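# Fully open the lid of the coffee maker

## Task

Swing the coffee maker's lid open until it reaches its fully open position, and leave it there.

## Robot and tools

Robot: two arms, left_arm and right_arm. left_arm carries a left hand, right_arm a right hand; the two hands are mirror images. A post stands on the floor behind the arms. Calibrated bases: left_arm at (+0.032, +0.290, +0.008) m, right_arm at (-0.002, -0.277, +0.039) m, both facing almost straight along +x.

Frames: the scene frame has its origin at table-top height, halfway between the arms' nominal bases. +z is up, +x points out over the table, and left_arm sits on the +y side. Image left/right does not match arm names. Reported end_effector_position (m), end_effector_quat_wxyz and Hand target are in the scene frame and may be off by a few cm. Pose offsets you send are in the Hand target's own axes. Hand-point axes (right hand): +z runs along the straight fingers toward the tips, +x crosses the palm away from the thumb, +y points out of the palm face. On the left hand +x points toward the thumb. A rigid mast sticks out on the palm side near the wrist and can strike things.

A row is 48 numbers, each in [-1, 1], always covering both arms in this order: left dx, dy, dz, rx, ry, rz; 16 left hand motors; left current_limit, speed; then the same 24 for the right arm. The six pose numbers are an offset, not a pose: they are measured from the arm's Hand target as it stood when the action (or move) began, along that target's own axes. 1.0 equals 0.6 m or 180 degrees; rx, ry, rz form one rotation vector. Every row of one action is measured from that same starting target, not from the previous row, while a new action starts from the updated target, so sending an offset twice moves twice. Six zeros ask nothing new of that arm. The controller clips commanded orientation to within 40 degrees of the current one per step. The arms sag under load, so aim a bit higher; a hand resting short of its target can be closed by sending the remaining distance as an offset.

Hand motors are absolute goal angles, scaled between each hinge's two stops, in this order: index_abd, index_mcp, index_pip, index_dip, middle_abd, middle_mcp, middle_pip, middle_dip, ring_abd, ring_mcp, ring_pip, ring_dip, thumb_cmc, thumb_axl, thumb_mcp, thumb_ipl. Straight values: _abd 0.00, _mcp -0.75, _pip -0.58, _dip -0.70, thumb_cmc -0.71, thumb_axl -0.68, thumb_mcp -0.23, thumb_ipl -0.17. Larger numbers curl fingers toward the palm; _abd +1 spreads away from the thumb. A 0 is a real goal, so to keep a hand unchanged echo its hand_goal, hand_current_limit and hand_speed. current_limit maps -1..+1 to 0..550 mA (minimum 11); speed maps to (speed+1)/2 of 8.5 rad/s. Defaults: +0.4 and -0.6.

Tools:
- execute_actions(actions, cameras): actions is a list of actions; each action is a table of up to 15 rows, one per 1/30 s step; a short table repeats its final row to step 15. Images come only for an empty list or when cameras names them (["all"], names, or []).
- move(target, speed, blend, blocking, cameras): target is one 48-number row or a list of up to 15 rows; every row's offsets count from the Hand targets at the move's start, not from the previous target. Hand numbers are sent on arrival at each target. speed is path top speed in m/s (0.002 to 4.3, default 0.25; turns up to twice that in rad/s), one value or one per target. blend in m rounds corners in a list (0 = stop at each). Whole move is capped at 10 s. Paths ignore obstacles and the other arm. blocking=false returns after about 0.5 s while the move continues.
- wait(seconds 0 to 3600, cameras): lets time pass; a running move continues.
- stop(cameras): brakes a running move.
- zoom_image(camera, region [x0, y0, x1, y1] in pixels, at most 504 by 504): closer look at the latest image of cam_head_left, cam_head_right, cam_high, cam_low, cam_left_wrist or cam_right_wrist.
- finished_scene(scene=1): ends the scene for good; the lid must stay fully open on its own.

Results: robot state per arm, including end_effector_position, quaternion, Hand target, joint positions, velocities ("within noise" if still), joint torques (noisy, offset, not zero in free air), motor temperatures, and per hand motor hand_goal, hand_measured, hand_current_ma and hand_state (moving, goal, blocked, overload). execute_actions results also list positions at some steps. A move adds a "move:" line: done (at rest within 10 mm and 2 degrees), off_target, moving, held or fault, plus limits such as paced (pose clipped) or held (steps withheld). done does not mean contact or no contact. Camera results give updated wrist camera poses; the given calibration (intrinsics, T_world_to_cam) lets you project scene points into images.

Avoid: knocking anything off or out of the work area, slamming or hitting the coffee maker or fixed things, ramming the lid past its stop, fast contacts, and pressing far past a contact point. Do not let the arms, hands or fingers collide or grip each other. A motor at 495 mA or more for 5 s shuts down for 10 s; 100 °C in an arm motor drops that arm for 30 to 60 s, and pushing against unreachable poses heats motors. Any arm stop costs time. After a HAND FAULT line, later calls in that same reply are skipped. Loose objects may get nudged occasionally. Smooth, low-effort, fast motion is preferred.

Each tool is called after "Emit:" as name(argument=value, ...) on one line, values as JSON.

## Session

Emit:
execute_actions(actions=[])

Scene clock: 0.00 s.
left_arm: end_effector_position=(+0.3503, +0.3206, +0.3316) hand_goal=(+0.000, -0.754, -0.576, -0.696, +0.000, -0.754, -0.576, -0.696, +0.000, -0.754, -0.576, -0.696, -0.714, -0.678, -0.226, -0.168) hand_measured=(-0.0007, -0.7535, -0.5770, -0.6958, -0.0007, -0.7535, -0.5770, -0.6958, -0.0007, -0.7535, -0.5770, -0.6958, -0.7142, -0.6767, -0.2252, -0.1681) hand_current_ma=(+10, +12, -4, -8, -12, -3, -10, +14, -2, +10, +13, +9, +8, +4, +21, -4) hand_state=(goal, goal, goal, goal, goal, goal, goal, goal, goal, goal, goal, goal, goal, goal, goal, goal) hand_current_limit=0.40 hand_speed=-0.60 end_effector_quat_wxyz=(+0.563, +0.639, +0.164, +0.498) | right_arm: end_effector_position=(+0.2842, -0.3970, +0.2663) hand_goal=(+0.000, -0.754, -0.576, -0.696, +0.000, -0.754, -0.576, -0.696, +0.000, -0.754, -0.576, -0.696, -0.714, -0.678, -0.226, -0.168) hand_measured=(-0.0007, -0.7535, -0.5757, -0.6958, -0.0007, -0.7535, -0.5770, -0.6958, -0.0007, -0.7523, -0.5770, -0.6958, -0.7142, -0.6767, -0.2262, -0.1672) hand_current_ma=(+6, -10, +11, -8, -11, -9, +21, +9, +14, +13, +0, +0, -12, +16, +9, +2) hand_state=(goal, goal, goal, goal, goal, goal, goal, goal, goal, goal, goal, goal, goal, goal, goal, goal) hand_current_limit=0.40 hand_speed=-0.60 end_effector_quat_wxyz=(+0.376, +0.844, +0.247, +0.292)
Joint positions: left_arm=[0.588 1.229 0.238 1.343 1.185 0.145] | right_arm=[0.171 0.585 0.367 -0.54 0.652 0.896]
Joint velocities: within noise
Joint torques (N m): no reading
Motor temperatures (°C): left_arm=[25 31 29 30 27 29] | right_arm=[35 31 25 28 25 25]
Heat: left arm: hottest shoulder 31 °C; right arm: hottest waist 35 °C.
Hand target: left_arm +0.3521, +0.3219, +0.3366; +0.561, +0.638, +0.157, +0.504 | right_arm +0.2893, -0.3961, +0.2825; +0.378, +0.840, +0.240, +0.307

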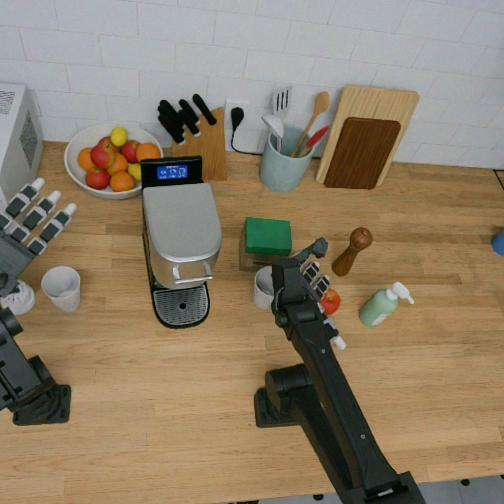

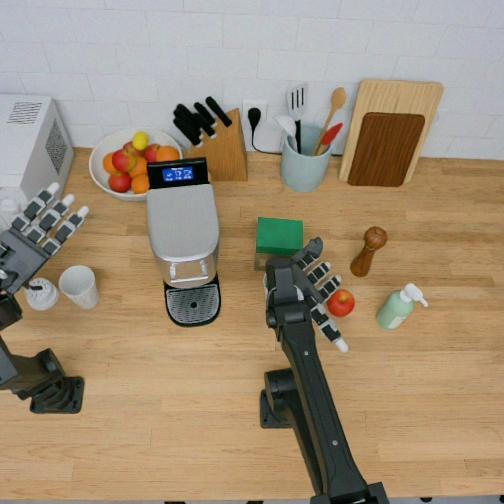

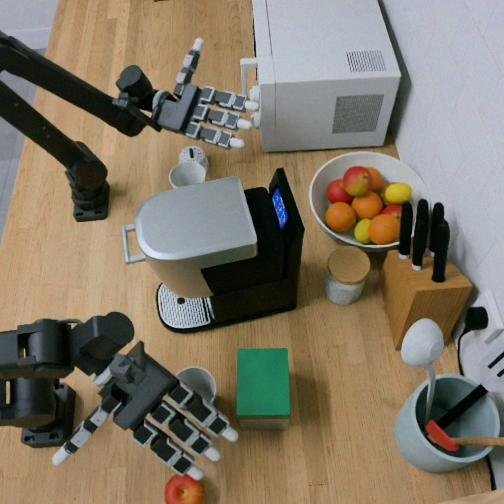

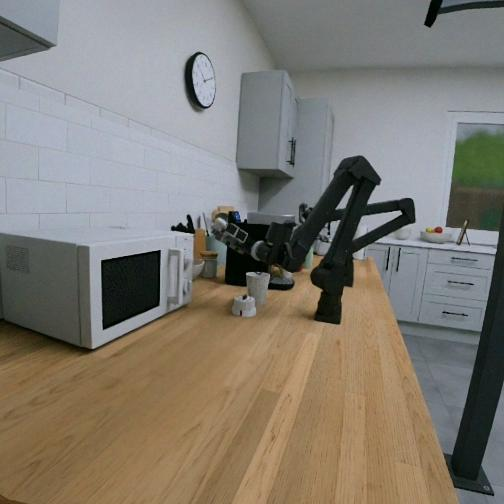

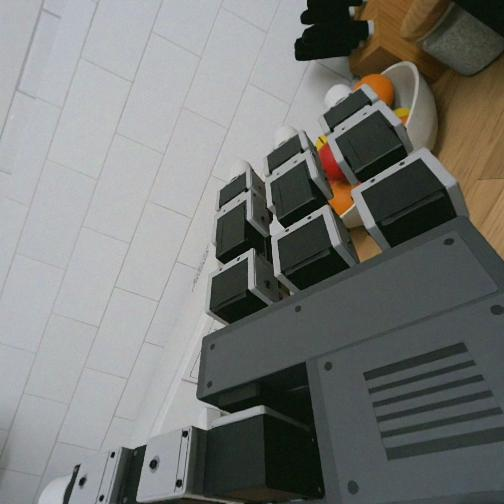

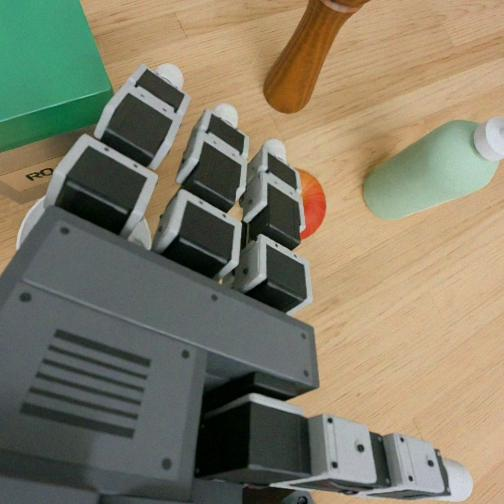

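Emit:
zoom_image(camera="cam_head_right", region=[120, 140, 260, 340])

Emit:
zoom_image(camera="cam_high", region=[100, 150, 320, 350])

Emit:
zoom_image(camera="cam_low", region=[180, 180, 340, 320])

Emit:
zoom_image(camera="cam_head_left", region=[120, 140, 260, 340])

Scaled by 2.520.

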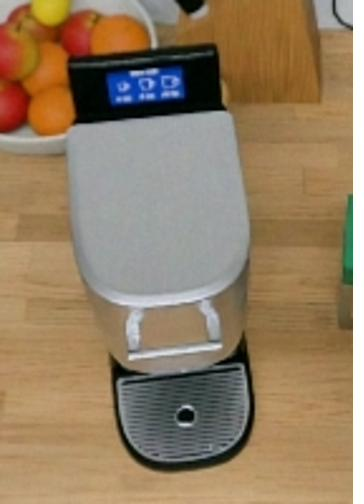

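Scaled by 2.291.

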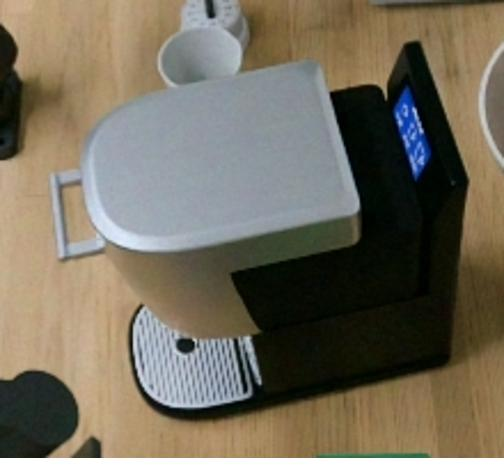

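Scaled by 3.150.

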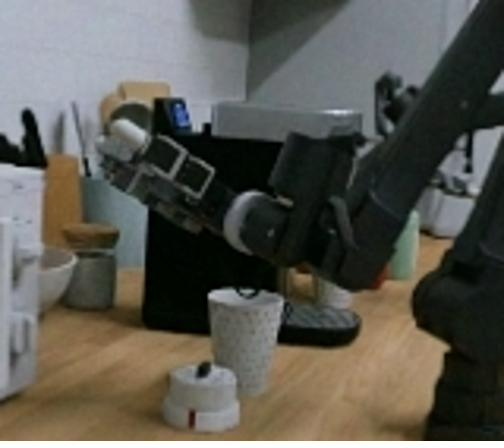

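Scaled by 2.520.

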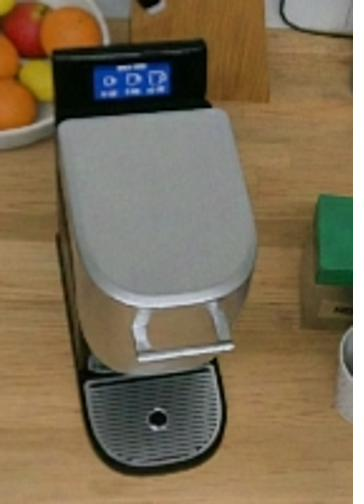

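Emit:
move(target=[-0.2573,0.1975,-0.1024,-0.0144,-0.2322,-0.1647,0.0,-0.754,-0.576,-0.696,0.0,0.411,0.737,-0.406,0.0,0.411,0.737,-0.406,-0.714,-0.678,-0.226,-0.168,0.75,-0.2,0,0,0,0,0,0,0.0,-0.754,-0.576,-0.696,0.0,-0.754,-0.576,-0.696,0.0,-0.754,-0.576,-0.696,-0.714,-0.678,-0.226,-0.168,0.4,-0.6], speed=0.2, cameras=["all"])

Scene clock: 106.03 s.
left_arm: end_effector_position=(+0.2175, +0.2135, +0.3576) hand_goal=(+0.000, -0.754, -0.576, -0.696, +0.000, +0.410, +0.736, -0.406, +0.000, +0.410, +0.736, -0.406, -0.714, -0.678, -0.226, -0.168) hand_measured=(-0.0007, -0.7848, -0.5770, -0.6958, +0.0008, +0.4296, +0.7536, -0.4028, -0.0007, +0.4272, +0.7536, -0.4028, -0.7393, -0.6767, -0.2252, -0.1672) hand_current_ma=(+3, -6, -16, -5, +0, +1, -3, +2, -9, +3, +3, -21, -6, +1, +8, -7) hand_state=(goal, blocked, goal, goal, goal, goal, goal, goal, goal, goal, goal, goal, blocked, goal, goal, goal) hand_current_limit=0.75 hand_speed=-0.20 end_effector_quat_wxyz=(+0.639, +0.690, +0.156, +0.300) | right_arm: end_effector_position=(+0.2842, -0.3970, +0.2663) hand_goal=(+0.000, -0.754, -0.576, -0.696, +0.000, -0.754, -0.576, -0.696, +0.000, -0.754, -0.576, -0.696, -0.714, -0.678, -0.226, -0.168) hand_measured=(-0.0007, -0.7655, -0.5782, -0.6958, +0.0008, -0.7655, -0.5770, -0.6958, -0.0007, -0.7655, -0.5770, -0.6958, -0.7255, -0.6777, -0.2262, -0.1681) hand_current_ma=(-2, -3, -1, +4, -3, -17, +5, -13, -3, -5, -3, -9, -10, +10, -16, +6) hand_state=(goal, goal, goal, goal, goal, goal, goal, goal, goal, goal, goal, goal, goal, goal, goal, goal) hand_current_limit=0.40 hand_speed=-0.60 end_effector_quat_wxyz=(+0.376, +0.844, +0.247, +0.292)
Joint positions: left_arm=[0.64 0.302 0.029 1.158 1.573 -0.667] | right_arm=[0.171 0.585 0.367 -0.54 0.652 0.896]
Joint torques (N m): left_arm=[1.32 4.25 8.92 0.77 -0.77 0.05] | right_arm=[0.91 -0.85 12.27 1.37 0.5 0.06]
Motor temperatures (°C): left_arm=[25 31 34 29 27 28] | right_arm=[34 29 40 27 26 25]
Heat: left arm: hottest elbow 34 °C; right arm: hottest elbow 40 °C.
Hand target: left_arm +0.2186, +0.2143, +0.3586; +0.639, +0.691, +0.154, +0.301 (not the last commanded pose) | right_arm +0.2893, -0.3961, +0.2825; +0.378, +0.840, +0.240, +0.307
Off the commanded pose: left_arm 0.031 m, 26 deg | right_arm 0.017 m, 2 deg.
move: held (left_arm; a check stopped the path); limits=held
pose unreachable (left arm): on one or more control steps of this call, first in action 0 (counted from 0), this arm could not follow its commanded pose, so it was not sent that pose on those steps. It may still have moved: this result reports where it is.
cause: moving toward the commanded pose would bring two parts of the arm too close to each other (joints 2 (shoulder) and 3 (elbow) lie between them).
cam_left_wrist: T_world_to_cam=[[-0.51262, -0.37316, -0.77329, 0.43102], [0.01814, 0.89571, -0.44427, -0.07671], [0.85842, -0.24177, -0.45239, 0.15235]] pos_world=[0.09156, 0.26639, 0.36815]

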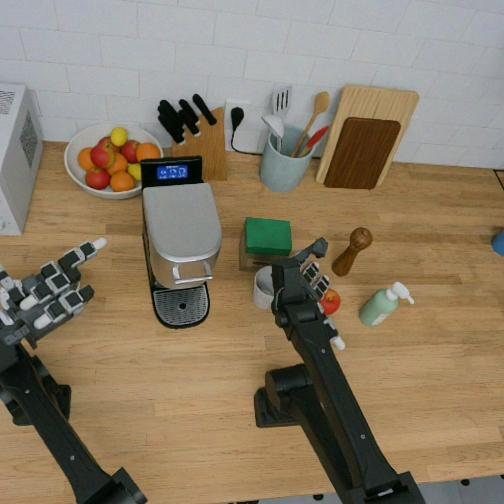

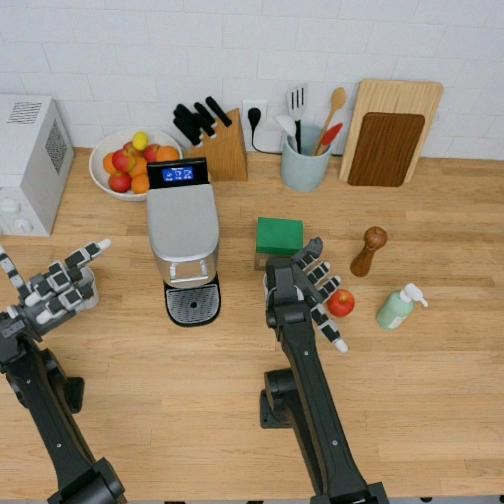

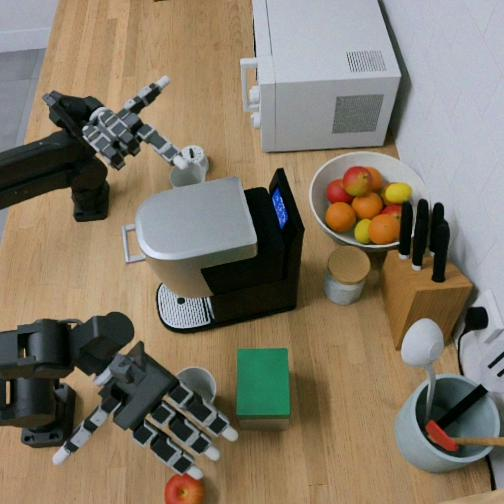

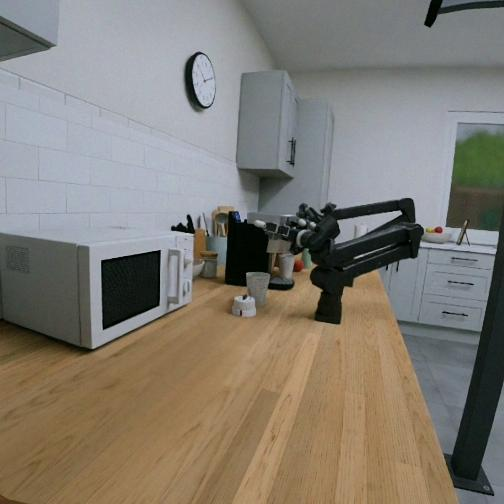

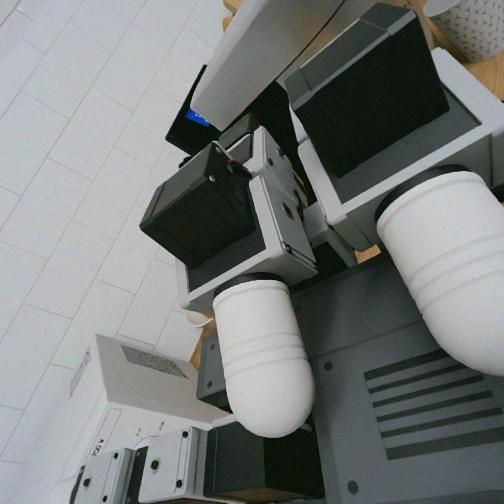

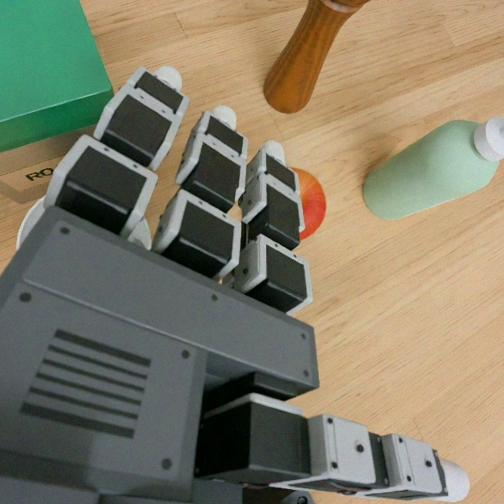

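Emit:
move(target=[[-0.0468,-0.0210,0.1248,-0.0116,-0.0982,-0.0697,0.0,0.411,0.737,-0.406,0.0,0.411,0.737,-0.406,0.0,0.411,0.737,-0.406,-0.714,-0.678,-0.226,-0.168,0.75,0.2,0,0,0,0,0,0,0.0,-0.754,-0.576,-0.696,0.0,-0.754,-0.576,-0.696,0.0,-0.754,-0.576,-0.696,-0.714,-0.678,-0.226,-0.168,0.4,-0.6],[-0.2466,-0.0444,0.1252,-0.0239,-0.2089,-0.0675,0.0,0.411,0.737,-0.406,0.0,0.411,0.737,-0.406,0.0,0.411,0.737,-0.406,-0.714,-0.678,-0.226,-0.168,0.75,0.2,0,0,0,0,0,0,0.0,-0.754,-0.576,-0.696,0.0,-0.754,-0.576,-0.696,0.0,-0.754,-0.576,-0.696,-0.714,-0.678,-0.226,-0.168,0.4,-0.6]], speed=0.15, cameras=["cam_head_left","cam_head_right","cam_high","cam_low","cam_left_wrist"])

Scene clock: 219.53 s.
left_arm: end_effector_position=(+0.1589, +0.0716, +0.3029) hand_goal=(+0.000, +0.410, +0.736, -0.406, +0.000, +0.410, +0.736, -0.406, +0.000, +0.410, +0.736, -0.406, -0.714, -0.678, -0.226, -0.168) hand_measured=(-0.0007, +0.4260, +0.7626, -0.4002, -0.0007, +0.4272, +0.7536, -0.4028, -0.0007, +0.4248, +0.7536, -0.4015, -0.7393, -0.6777, -0.2252, -0.1681) hand_current_ma=(-12, -10, -18, +2, -15, -15, -1, +9, +9, -2, -3, +1, -5, +14, +4, +0) hand_state=(goal, goal, blocked, goal, goal, goal, goal, goal, goal, goal, goal, goal, blocked, goal, goal, goal) hand_current_limit=0.75 hand_speed=0.20 end_effector_quat_wxyz=(+0.707, +0.707, +0.007, +0.001) | right_arm: end_effector_position=(+0.2842, -0.3970, +0.2663) hand_goal=(+0.000, -0.754, -0.576, -0.696, +0.000, -0.754, -0.576, -0.696, +0.000, -0.754, -0.576, -0.696, -0.714, -0.678, -0.226, -0.168) hand_measured=(-0.0007, -0.7643, -0.5770, -0.6945, +0.0008, -0.7655, -0.5770, -0.6958, +0.0008, -0.7643, -0.5770, -0.6971, -0.7255, -0.6777, -0.2252, -0.1672) hand_current_ma=(+4, -6, -3, -7, -16, -15, -3, +2, +9, -11, +1, +15, -8, +9, -3, -11) hand_state=(goal, goal, goal, goal, goal, goal, goal, goal, goal, goal, goal, goal, goal, goal, goal, goal) hand_current_limit=0.40 hand_speed=-0.60 end_effector_quat_wxyz=(+0.376, +0.844, +0.247, +0.292)
Joint positions: left_arm=[-0.437 0.147 0.036 0.108 1.145 -0.005] | right_arm=[0.171 0.585 0.367 -0.54 0.652 0.896]
Joint torques (N m): left_arm=[-0.09 2.14 9.06 1.98 -0.06 0.09] | right_arm=[0.91 -0.85 12.27 1.39 0.5 0.06]
Motor temperatures (°C): left_arm=[25 30 41 28 28 28] | right_arm=[33 28 45 27 26 25]
Heat: left arm: hottest elbow 41 °C; right arm: hottest elbow 45 °C.
Hand target: left_arm +0.1551, +0.0700, +0.3000; +0.707, +0.707, +0.000, +0.000 | right_arm +0.2893, -0.3961, +0.2825; +0.378, +0.840, +0.240, +0.307
Off the commanded pose: left_arm 0.005 m, 1 deg | right_arm 0.017 m, 2 deg.
move: done
cam_left_wrist: T_world_to_cam=[[-0.79062, 0.01029, -0.61222, 0.27372], [0.44232, 0.701, -0.55943, 0.00861], [0.4234, -0.71309, -0.55878, 0.27875]] pos_world=[0.09458, 0.18992, 0.32816]

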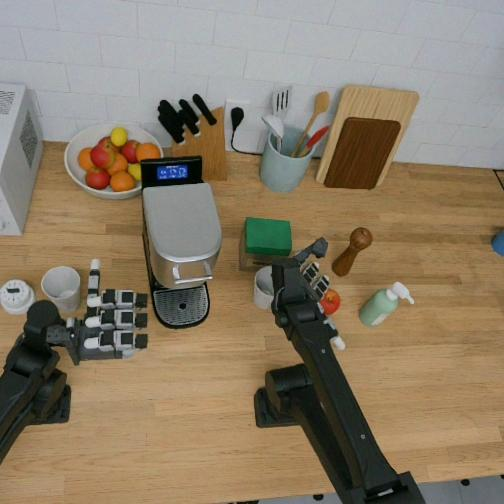

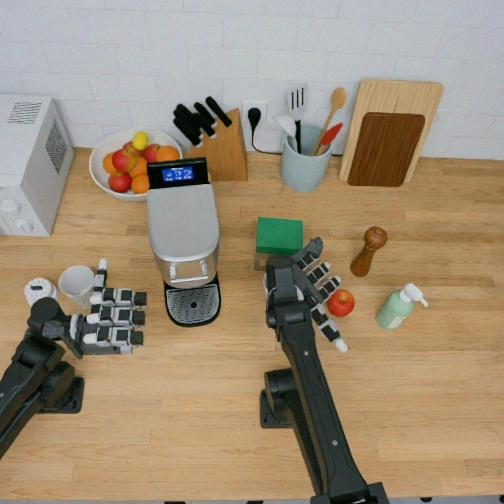

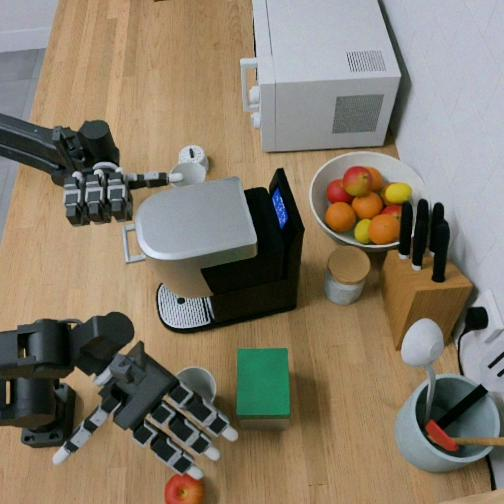

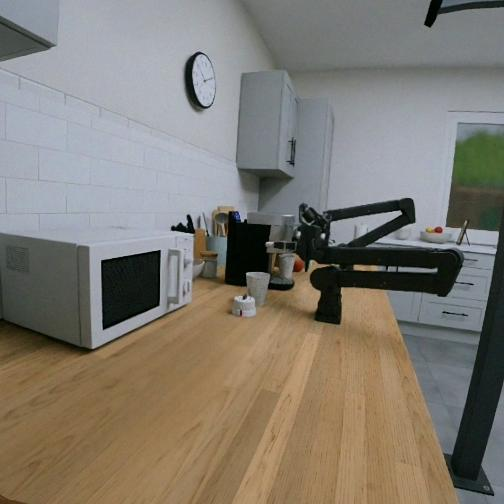

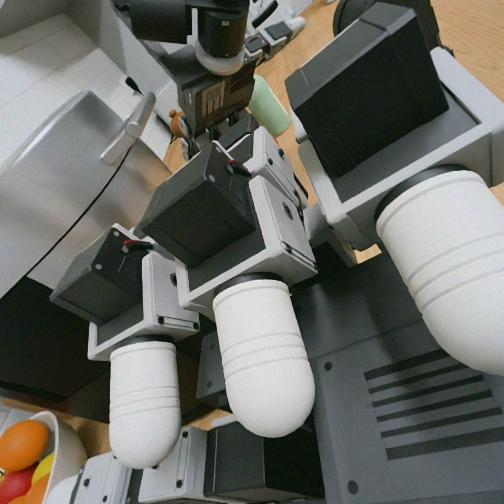

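Emit:
zoom_image(camera="cam_low", region=[210, 190, 330, 310])

Emit:
zoom_image(camera="cam_left_wrist", region=[0, 50, 250, 300])

Emit:
zoom_image(camera="cam_high", region=[40, 110, 240, 310])

Scaled by 4.200.

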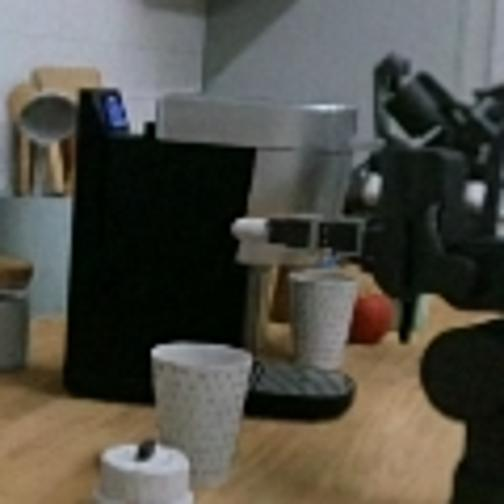

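Scaled by 2.016.

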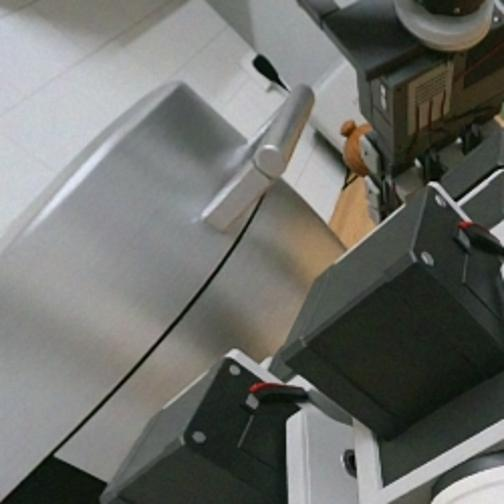

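Scaled by 2.520.

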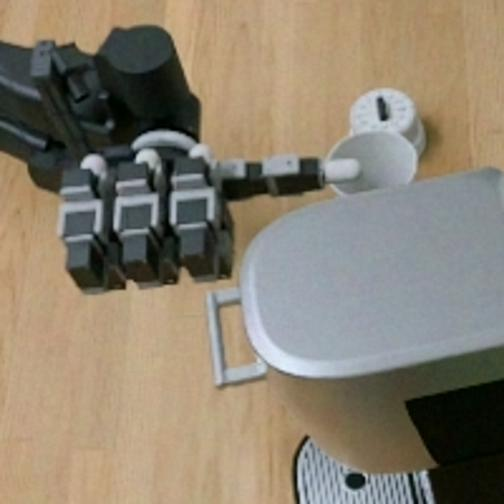

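Emit:
move(target=[[-0.0083,-0.0667,0.0333,0,0,0,0.0,0.411,0.737,-0.406,0.0,0.411,0.737,-0.406,0.0,0.411,0.737,-0.406,-0.714,-0.678,-0.226,-0.168,0.75,0.2,0,0,0,0,0,0,0.0,-0.754,-0.576,-0.696,0.0,-0.754,-0.576,-0.696,0.0,-0.754,-0.576,-0.696,-0.714,-0.678,-0.226,-0.168,0.4,-0.6],[-0.0083,-0.0667,0.0333,0,0,0,0.0,-0.754,0.737,-0.406,0.0,0.411,0.737,-0.406,0.0,0.411,0.737,-0.406,-0.714,-0.678,-0.226,-0.168,0.75,0.0,0,0,0,0,0,0,0.0,-0.754,-0.576,-0.696,0.0,-0.754,-0.576,-0.696,0.0,-0.754,-0.576,-0.696,-0.714,-0.678,-0.226,-0.168,0.4,-0.6],[-0.0083,-0.0667,0.0333,0,0,0,0.0,-0.754,-0.576,-0.696,0.0,0.411,0.737,-0.406,0.0,0.411,0.737,-0.406,-0.714,-0.678,-0.226,-0.168,0.75,0.0,0,0,0,0,0,0,0.0,-0.754,-0.576,-0.696,0.0,-0.754,-0.576,-0.696,0.0,-0.754,-0.576,-0.696,-0.714,-0.678,-0.226,-0.168,0.4,-0.6]], speed=0.15, cameras=["cam_head_left","cam_head_right","cam_high","cam_low","cam_left_wrist"])

Scene clock: 268.93 s.
left_arm: end_effector_position=(+0.1591, +0.0714, +0.3030) hand_goal=(+0.000, +0.410, +0.736, -0.406, +0.000, +0.410, +0.736, -0.406, +0.000, +0.410, +0.736, -0.406, -0.714, -0.678, -0.226, -0.168) hand_measured=(-0.0007, +0.4260, +0.7626, -0.4002, -0.0007, +0.4284, +0.7549, -0.4028, -0.0007, +0.4248, +0.7549, -0.4028, -0.7393, -0.6777, -0.2252, -0.1681) hand_current_ma=(-12, +16, -9, -14, -13, -10, -17, -1, +14, +2, +11, -6, -23, -11, +7, -2) hand_state=(goal, goal, blocked, goal, goal, goal, goal, goal, goal, goal, goal, goal, blocked, goal, goal, goal) hand_current_limit=0.75 hand_speed=0.20 end_effector_quat_wxyz=(+0.707, +0.707, +0.007, +0.002) | right_arm: end_effector_position=(+0.2842, -0.3970, +0.2663) hand_goal=(+0.000, -0.754, -0.576, -0.696, +0.000, -0.754, -0.576, -0.696, +0.000, -0.754, -0.576, -0.696, -0.714, -0.678, -0.226, -0.168) hand_measured=(+0.0008, -0.7655, -0.5770, -0.6958, -0.0007, -0.7655, -0.5770, -0.6958, +0.0008, -0.7655, -0.5770, -0.6958, -0.7255, -0.6777, -0.2252, -0.1681) hand_current_ma=(+12, +6, +10, -15, -19, +0, +1, +1, +8, -11, -19, -2, -4, +8, -11, -11) hand_state=(goal, goal, goal, goal, goal, goal, goal, goal, goal, goal, goal, goal, goal, goal, goal, goal) hand_current_limit=0.40 hand_speed=-0.60 end_effector_quat_wxyz=(+0.376, +0.844, +0.247, +0.292)
Joint positions: left_arm=[-0.439 0.147 0.036 0.109 1.141 -0.005] | right_arm=[0.171 0.585 0.367 -0.54 0.652 0.896]
Joint torques (N m): left_arm=[1.61 2.55 9.77 1.65 0.17 0.03] | right_arm=[0.97 -0.85 12.27 1.37 0.5 0.06]
Heat: left arm: hottest elbow 41 °C; right arm: hottest elbow 46 °C.
Hand target: left_arm +0.1592, +0.0716, +0.3030; +0.707, +0.707, +0.007, +0.002 (not the last commanded pose) | right_arm +0.2893, -0.3961, +0.2825; +0.378, +0.840, +0.240, +0.307
Off the commanded pose: left_arm 0.049 m, 1 deg | right_arm 0.017 m, 2 deg.
move: held (left_arm; a check stopped the path); path passed 0 of 3 targets; target 2's new numbers were not sent; target 3's new numbers were not sent; limits=held
pose unreachable (left arm): on one or more control steps of this call, first in action 0 (counted from 0), this arm could not follow its commanded pose, so it was not sent that pose on those steps. It may still have moved: this result reports where it is.
cause: moving toward the commanded pose would bring two parts of the arm too close to each other (joints 2 (shoulder) and 3 (elbow) lie between them).
cam_left_wrist: T_world_to_cam=[[-0.79037, 0.00869, -0.61257, 0.27404], [0.44124, 0.70174, -0.55935, 0.00881], [0.425, -0.71238, -0.55846, 0.2782]] pos_world=[0.09447, 0.18962, 0.32816]

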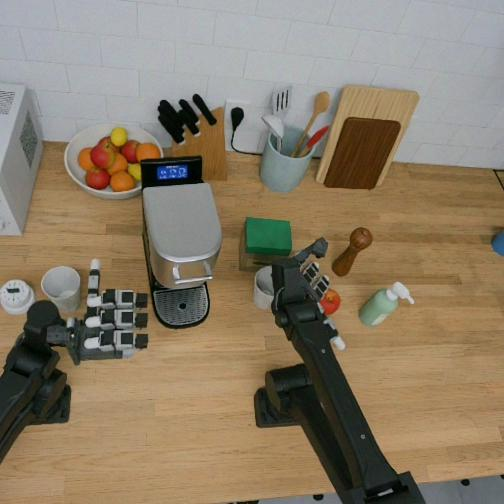

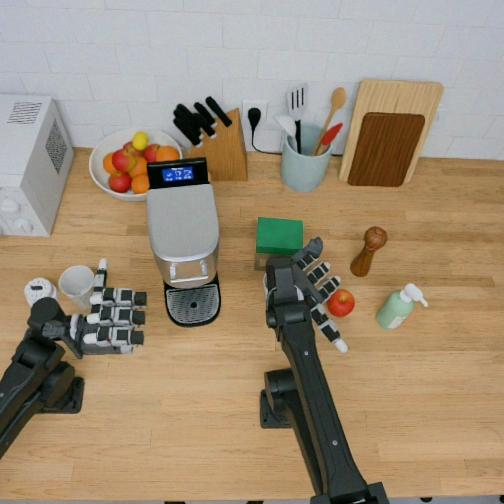

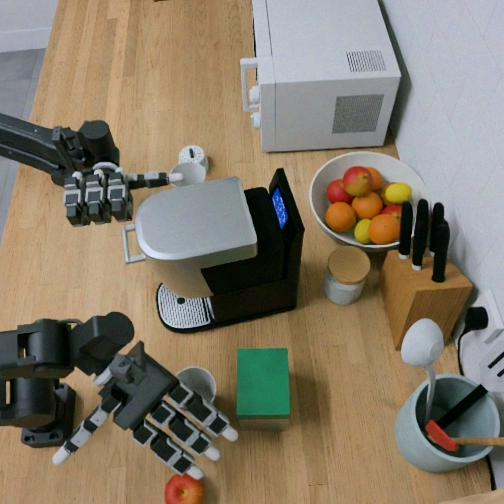

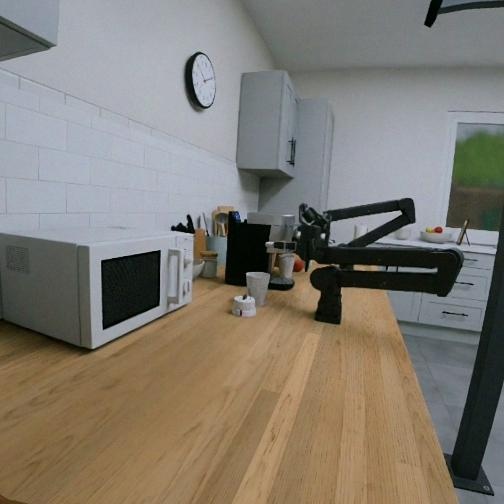

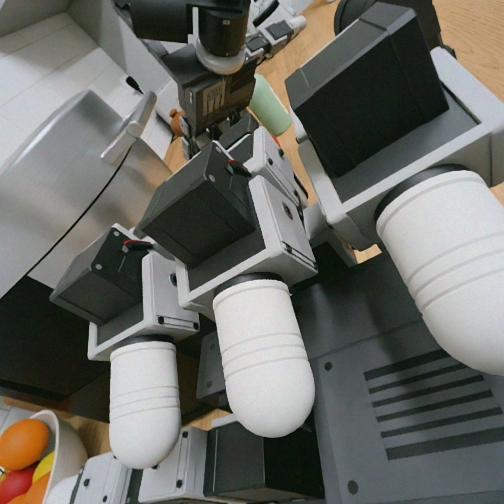

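Emit:
move(target=[[0.01,0.0083,-0.1,0,0,0,0.0,0.411,0.737,-0.406,0.0,0.411,0.737,-0.406,0.0,0.411,0.737,-0.406,-0.714,-0.678,-0.226,-0.168,0.75,0.2,0,0,0,0,0,0,0.0,-0.754,-0.576,-0.696,0.0,-0.754,-0.576,-0.696,0.0,-0.754,-0.576,-0.696,-0.714,-0.678,-0.226,-0.168,0.4,-0.6],[0.01,0.0083,-0.1,0,0,0,0.0,-0.754,0.737,-0.406,0.0,0.411,0.737,-0.406,0.0,0.411,0.737,-0.406,-0.714,-0.678,-0.226,-0.168,0.75,0.0,0,0,0,0,0,0,0.0,-0.754,-0.576,-0.696,0.0,-0.754,-0.576,-0.696,0.0,-0.754,-0.576,-0.696,-0.714,-0.678,-0.226,-0.168,0.4,-0.6],[0.01,0.0083,-0.1,0,0,0,0.0,-0.754,-0.576,-0.696,0.0,0.411,0.737,-0.406,0.0,0.411,0.737,-0.406,-0.714,-0.678,-0.226,-0.168,0.75,0.0,0,0,0,0,0,0,0.0,-0.754,-0.576,-0.696,0.0,-0.754,-0.576,-0.696,0.0,-0.754,-0.576,-0.696,-0.714,-0.678,-0.226,-0.168,0.4,-0.6],[0.01,0.0083,0.036,0,0,0,0.0,-0.754,-0.576,-0.696,0.0,0.411,0.737,-0.406,0.0,0.411,0.737,-0.406,-0.714,-0.678,-0.226,-0.168,0.75,0.0,0,0,0,0,0,0,0.0,-0.754,-0.576,-0.696,0.0,-0.754,-0.576,-0.696,0.0,-0.754,-0.576,-0.696,-0.714,-0.678,-0.226,-0.168,0.4,-0.6]], speed=0.15, cameras=["cam_head_left","cam_head_right","cam_high","cam_low","cam_left_wrist"])

Scene clock: 295.20 s.
left_arm: end_effector_position=(+0.1666, +0.0538, +0.2861) hand_goal=(+0.000, -0.754, -0.576, -0.696, +0.000, +0.410, +0.736, -0.406, +0.000, +0.410, +0.736, -0.406, -0.714, -0.678, -0.226, -0.168) hand_measured=(-0.0051, -0.8053, -0.5975, -0.7047, +0.0008, +0.4223, +0.7536, -0.4028, -0.0007, +0.4211, +0.7549, -0.4028, -0.7393, -0.6767, -0.2193, -0.1643) hand_current_ma=(-14, -2, +16, -3, +0, -2, -9, +14, -1, +3, -4, +10, -16, -2, +18, -7) hand_state=(goal, blocked, blocked, goal, goal, goal, goal, goal, goal, goal, goal, goal, blocked, goal, goal, goal) hand_current_limit=0.75 hand_speed=0.00 end_effector_quat_wxyz=(+0.699, +0.715, +0.023, -0.006) | right_arm: end_effector_position=(+0.2842, -0.3970, +0.2663) hand_goal=(+0.000, -0.754, -0.576, -0.696, +0.000, -0.754, -0.576, -0.696, +0.000, -0.754, -0.576, -0.696, -0.714, -0.678, -0.226, -0.168) hand_measured=(-0.0007, -0.7655, -0.5770, -0.6958, +0.0008, -0.7655, -0.5770, -0.6958, -0.0007, -0.7655, -0.5770, -0.6958, -0.7255, -0.6777, -0.2262, -0.1672) hand_current_ma=(+2, +10, +13, +5, -4, -11, -3, -2, +4, +6, -4, -14, -14, +13, -9, +0) hand_state=(goal, goal, goal, goal, goal, goal, goal, goal, goal, goal, goal, goal, goal, goal, goal, goal) hand_current_limit=0.40 hand_speed=-0.60 end_effector_quat_wxyz=(+0.376, +0.844, +0.247, +0.292)
Joint positions: left_arm=[-0.552 0.293 0.02 0.228 1.017 -0.002] | right_arm=[0.171 0.585 0.367 -0.54 0.652 0.896]
Joint torques (N m): left_arm=[0.09 2.78 12.38 2.45 -0.03 -0.02] | right_arm=[0.91 -0.85 12.29 1.36 0.5 0.06]
Heat: left arm: hottest elbow 42 °C; right arm: hottest elbow 46 °C.
Hand target: left_arm +0.1656, +0.0501, +0.3078; +0.707, +0.708, +0.008, +0.002 | right_arm +0.2893, -0.3961, +0.2825; +0.378, +0.840, +0.240, +0.307
Off the commanded pose: left_arm 0.022 m, 2 deg | right_arm 0.017 m, 2 deg.
move: off_target (left_arm); target 2's new numbers were sent with left_arm's hand 0.006 m and 4 deg from that target; target 3's new numbers were sent with left_arm's hand 0.007 m and 4 deg from that target
cam_left_wrist: T_world_to_cam=[[-0.81041, 0.01283, -0.58573, 0.26517], [0.4146, 0.71894, -0.55788, 0.0115], [0.41394, -0.69496, -0.58795, 0.26238]] pos_world=[0.10152, 0.17068, 0.316]

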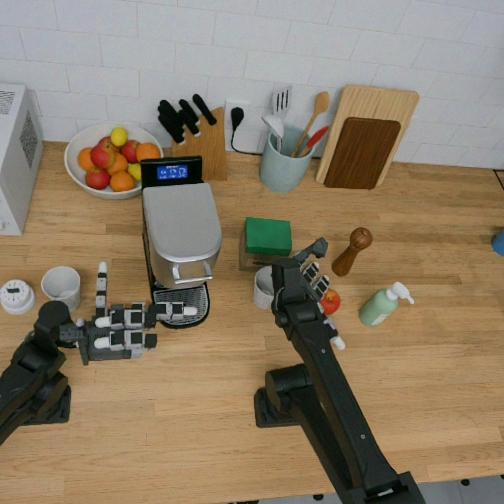

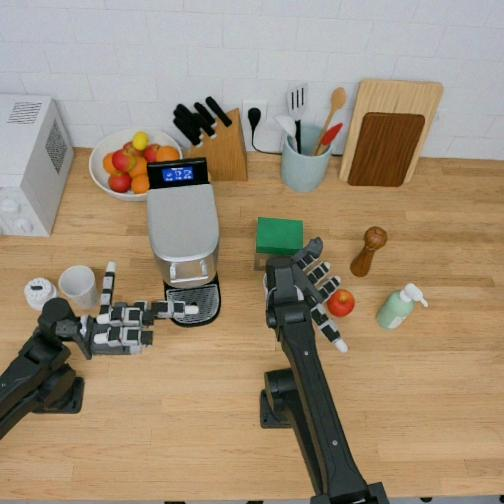

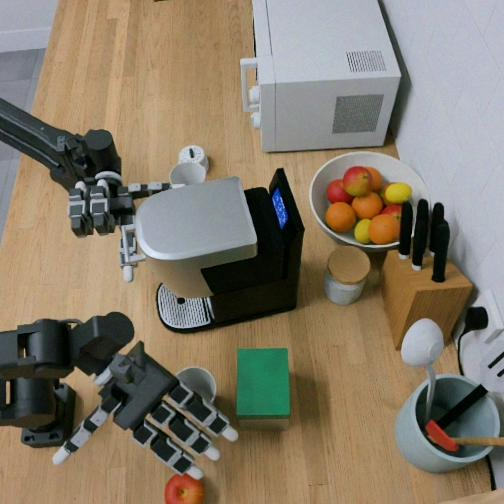

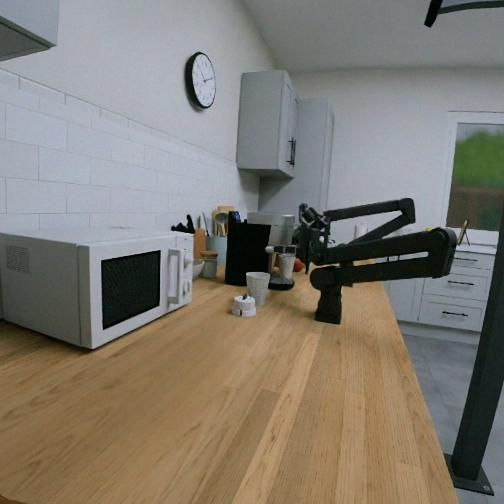

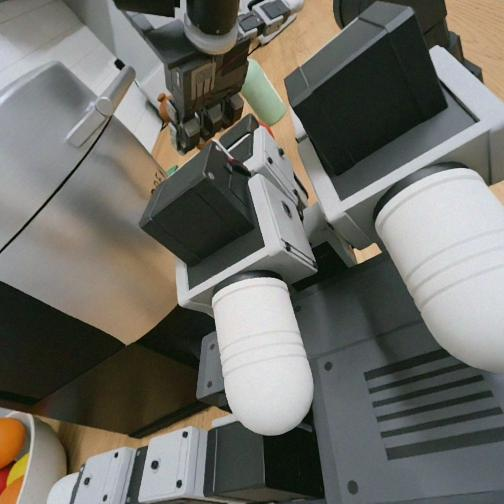

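Emit:
move(target=[[0.034,0.0,0,0,0,0,0.0,-0.754,-0.576,-0.696,0.0,0.411,0.737,-0.406,0.0,0.411,0.737,-0.406,-0.714,-0.678,-0.226,-0.168,0.75,0.0,0,0,0,0,0,0,0.0,-0.754,-0.576,-0.696,0.0,-0.754,-0.576,-0.696,0.0,-0.754,-0.576,-0.696,-0.714,-0.678,-0.226,-0.168,0.4,-0.6],[0.034,0.09,0,0,0,0,0.0,-0.754,-0.576,-0.696,0.0,0.411,0.737,-0.406,0.0,0.411,0.737,-0.406,-0.714,-0.678,-0.226,-0.168,0.75,0.0,0,0,0,0,0,0,0.0,-0.754,-0.576,-0.696,0.0,-0.754,-0.576,-0.696,0.0,-0.754,-0.576,-0.696,-0.714,-0.678,-0.226,-0.168,0.4,-0.6]], speed=0.08, cameras=["cam_head_left","cam_high","cam_low","cam_left_wrist"])

Emit:
zoom_image(camera="cam_high", region=[60, 160, 200, 300])

Emit:
zoom_image(camera="cam_low", region=[230, 190, 330, 290])

Scene clock: 308.40 s.
left_arm: end_effector_position=(+0.1828, +0.0494, +0.3296) hand_goal=(+0.000, -0.754, -0.576, -0.696, +0.000, +0.410, +0.736, -0.406, +0.000, +0.410, +0.736, -0.406, -0.714, -0.678, -0.226, -0.168) hand_measured=(-0.0051, -0.8053, -0.5975, -0.7047, -0.0007, +0.4223, +0.7536, -0.4040, -0.0007, +0.4211, +0.7549, -0.4028, -0.7393, -0.6777, -0.2193, -0.1643) hand_current_ma=(+4, +4, -16, -6, -11, -16, -3, -1, +9, +15, -11, +6, -9, +2, -9, +2) hand_state=(goal, blocked, blocked, goal, goal, goal, goal, goal, goal, goal, goal, goal, blocked, goal, goal, goal) hand_current_limit=0.75 hand_speed=0.00 end_effector_quat_wxyz=(+0.698, +0.716, +0.021, -0.020) | right_arm: end_effector_position=(+0.2842, -0.3970, +0.2663) hand_goal=(+0.000, -0.754, -0.576, -0.696, +0.000, -0.754, -0.576, -0.696, +0.000, -0.754, -0.576, -0.696, -0.714, -0.678, -0.226, -0.168) hand_measured=(-0.0007, -0.7643, -0.5757, -0.6958, +0.0008, -0.7643, -0.5770, -0.6958, -0.0007, -0.7655, -0.5770, -0.6958, -0.7267, -0.6777, -0.2252, -0.1672) hand_current_ma=(-6, +6, -2, +0, -6, -3, +10, -4, +25, -1, +3, +6, -12, +14, +1, +9) hand_state=(goal, goal, goal, goal, goal, goal, goal, goal, goal, goal, goal, goal, goal, goal, goal, goal) hand_current_limit=0.40 hand_speed=-0.60 end_effector_quat_wxyz=(+0.376, +0.844, +0.247, +0.292)
Joint positions: left_arm=[-0.507 0.361 0.147 0.16 1.085 -0.011] | right_arm=[0.171 0.585 0.367 -0.54 0.652 0.896]
Joint torques (N m): left_arm=[2.32 0.97 14.05 1.58 0.16 0.08] | right_arm=[0.91 -0.85 12.26 1.37 0.5 0.06]
Heat: left arm: hottest elbow 43 °C; right arm: hottest elbow 47 °C.
Hand target: left_arm +0.1864, +0.0503, +0.3616; +0.707, +0.708, +0.008, +0.002 | right_arm +0.2893, -0.3961, +0.2825; +0.378, +0.840, +0.240, +0.307
Off the commanded pose: left_arm 0.032 m, 3 deg | right_arm 0.017 m, 2 deg.
move: off_target (left_arm)
cam_left_wrist: T_world_to_cam=[[-0.82037, 0.03191, -0.57094, 0.2999], [0.42053, 0.71023, -0.56456, 0.03373], [0.38748, -0.70325, -0.59607, 0.28611]] pos_world=[0.12099, 0.16768, 0.36081]

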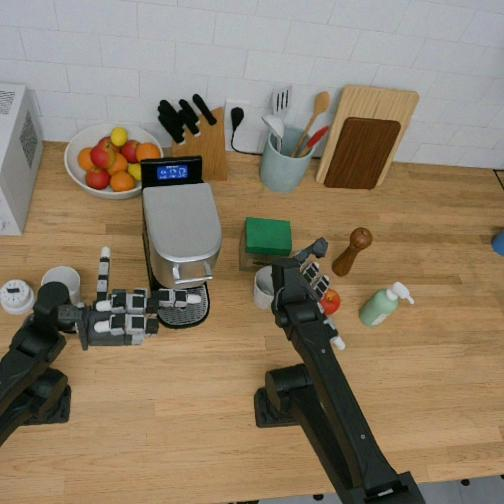

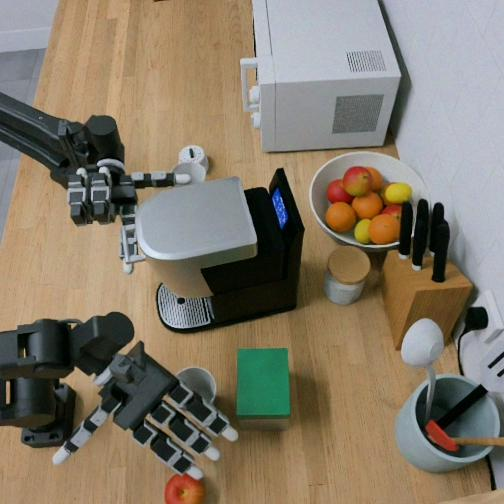

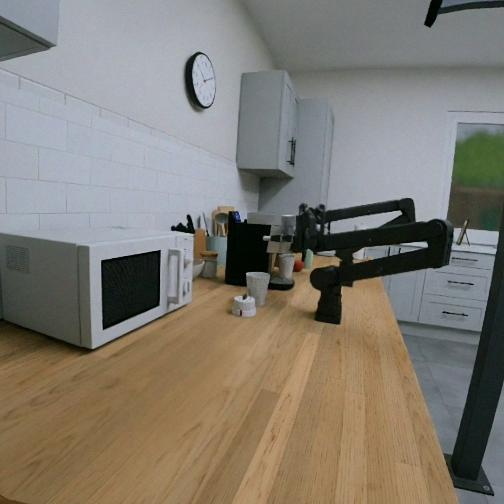

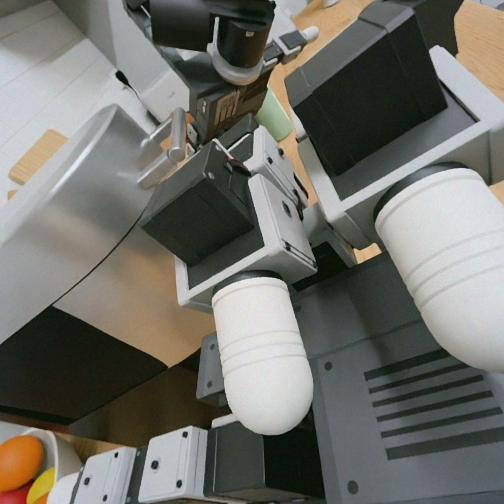

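Scaled by 3.600.

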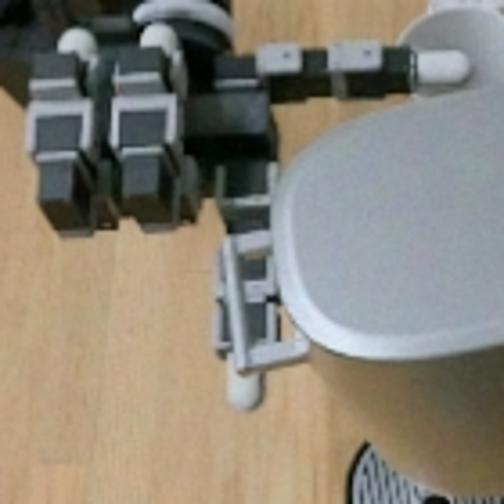

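Scaled by 5.040.

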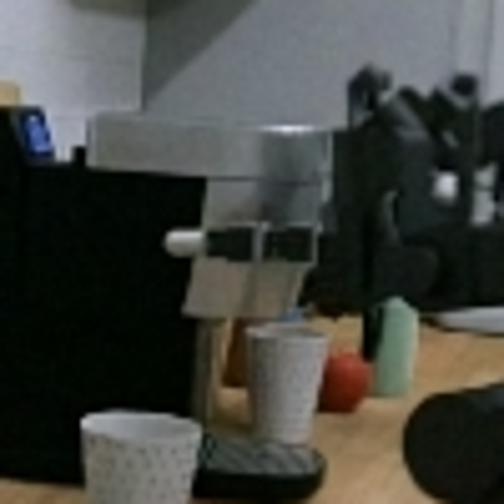

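Emit:
move(target=[0.004,0.085,0,0,0,0,0.0,-0.70,-0.576,-0.696,0.0,0.411,0.737,-0.406,0.0,0.411,0.737,-0.406,-0.714,-0.678,-0.226,-0.168,0.75,0.0,0,0,0,0,0,0,0.0,-0.754,-0.576,-0.696,0.0,-0.754,-0.576,-0.696,0.0,-0.754,-0.576,-0.696,-0.714,-0.678,-0.226,-0.168,0.4,-0.6], speed=0.05, cameras=["cam_high","cam_low","cam_left_wrist"])

Emit:
zoom_image(camera="cam_high", region=[60, 160, 200, 300])

Emit:
zoom_image(camera="cam_low", region=[230, 190, 330, 290])

Scene clock: 325.00 s.
left_arm: end_effector_position=(+0.1887, +0.0472, +0.3768) hand_goal=(+0.000, -0.700, -0.576, -0.696, +0.000, +0.410, +0.736, -0.406, +0.000, +0.410, +0.736, -0.406, -0.714, -0.678, -0.226, -0.168) hand_measured=(-0.0036, -0.7909, -0.5975, -0.7047, +0.0008, +0.4223, +0.7536, -0.4028, -0.0007, +0.4211, +0.7549, -0.4028, -0.7381, -0.6777, -0.2193, -0.1643) hand_current_ma=(-15, -21, -9, -10, -2, -3, -7, -4, +13, +7, +5, -9, -25, -7, +2, -7) hand_state=(goal, blocked, blocked, goal, goal, goal, goal, goal, goal, goal, goal, goal, blocked, goal, goal, goal) hand_current_limit=0.75 hand_speed=0.00 end_effector_quat_wxyz=(+0.697, +0.717, +0.024, -0.022) | right_arm: end_effector_position=(+0.2842, -0.3970, +0.2663) hand_goal=(+0.000, -0.754, -0.576, -0.696, +0.000, -0.754, -0.576, -0.696, +0.000, -0.754, -0.576, -0.696, -0.714, -0.678, -0.226, -0.168) hand_measured=(+0.0008, -0.7643, -0.5770, -0.6958, -0.0007, -0.7655, -0.5770, -0.6958, -0.0007, -0.7655, -0.5770, -0.6958, -0.7255, -0.6777, -0.2262, -0.1681) hand_current_ma=(-5, +5, +11, -10, +0, -2, +2, +4, +19, +10, -4, +9, -8, -6, +12, +5) hand_state=(goal, goal, goal, goal, goal, goal, goal, goal, goal, goal, goal, goal, goal, goal, goal, goal) hand_current_limit=0.40 hand_speed=-0.60 end_effector_quat_wxyz=(+0.376, +0.844, +0.247, +0.292)
Joint positions: left_arm=[-0.502 0.351 0.274 0.015 1.089 -0.011] | right_arm=[0.171 0.585 0.367 -0.54 0.652 0.896]
Joint torques (N m): left_arm=[2.37 0.73 14.61 1.5 0.3 0.09] | right_arm=[0.91 -0.85 12.26 1.37 0.5 0.06]
Motor temperatures (°C): left_arm=[25 29 50 27 27 28] | right_arm=[33 28 47 26 26 25]
Heat: left arm: hottest elbow 50 °C; right arm: hottest elbow 47 °C.
Hand target: left_arm +0.1892, +0.0503, +0.4128; +0.707, +0.707, +0.007, +0.002 | right_arm +0.2893, -0.3961, +0.2825; +0.378, +0.840, +0.240, +0.307
Off the commanded pose: left_arm 0.036 m, 4 deg | right_arm 0.017 m, 2 deg.
move: off_target (left_arm)
cam_left_wrist: T_world_to_cam=[[-0.82407, 0.03308, -0.56552, 0.33038], [0.41634, 0.71232, -0.56503, 0.06039], [0.38414, -0.70108, -0.60077, 0.31269]] pos_world=[0.127, 0.16527, 0.40881]

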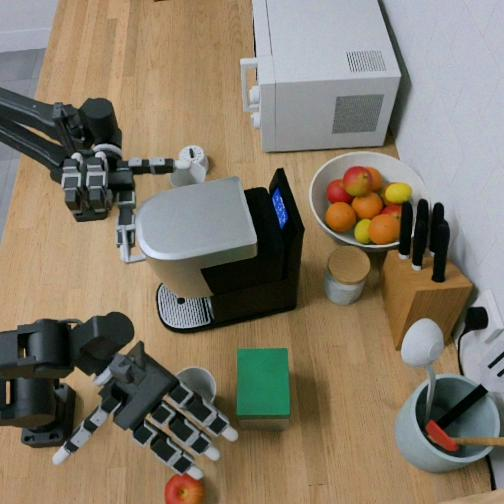

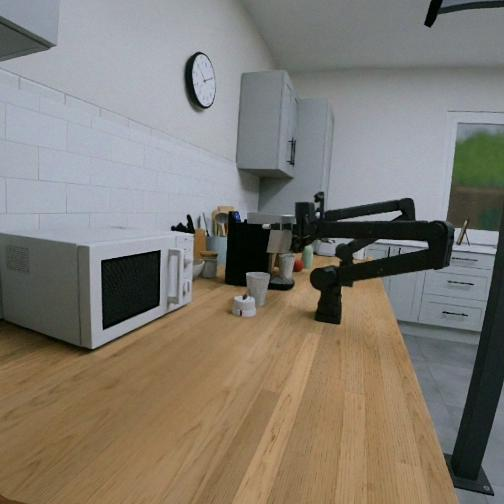

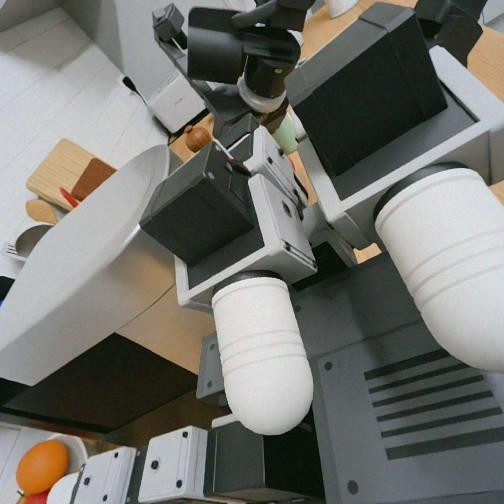

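Scaled by 3.600.

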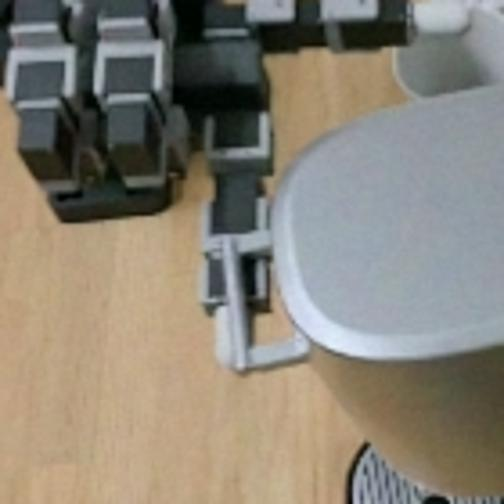

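Scaled by 5.040.

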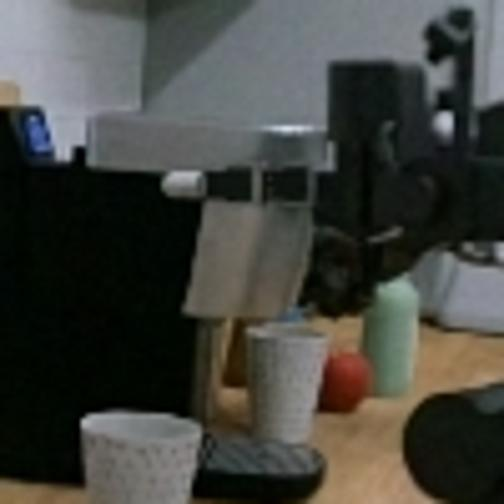

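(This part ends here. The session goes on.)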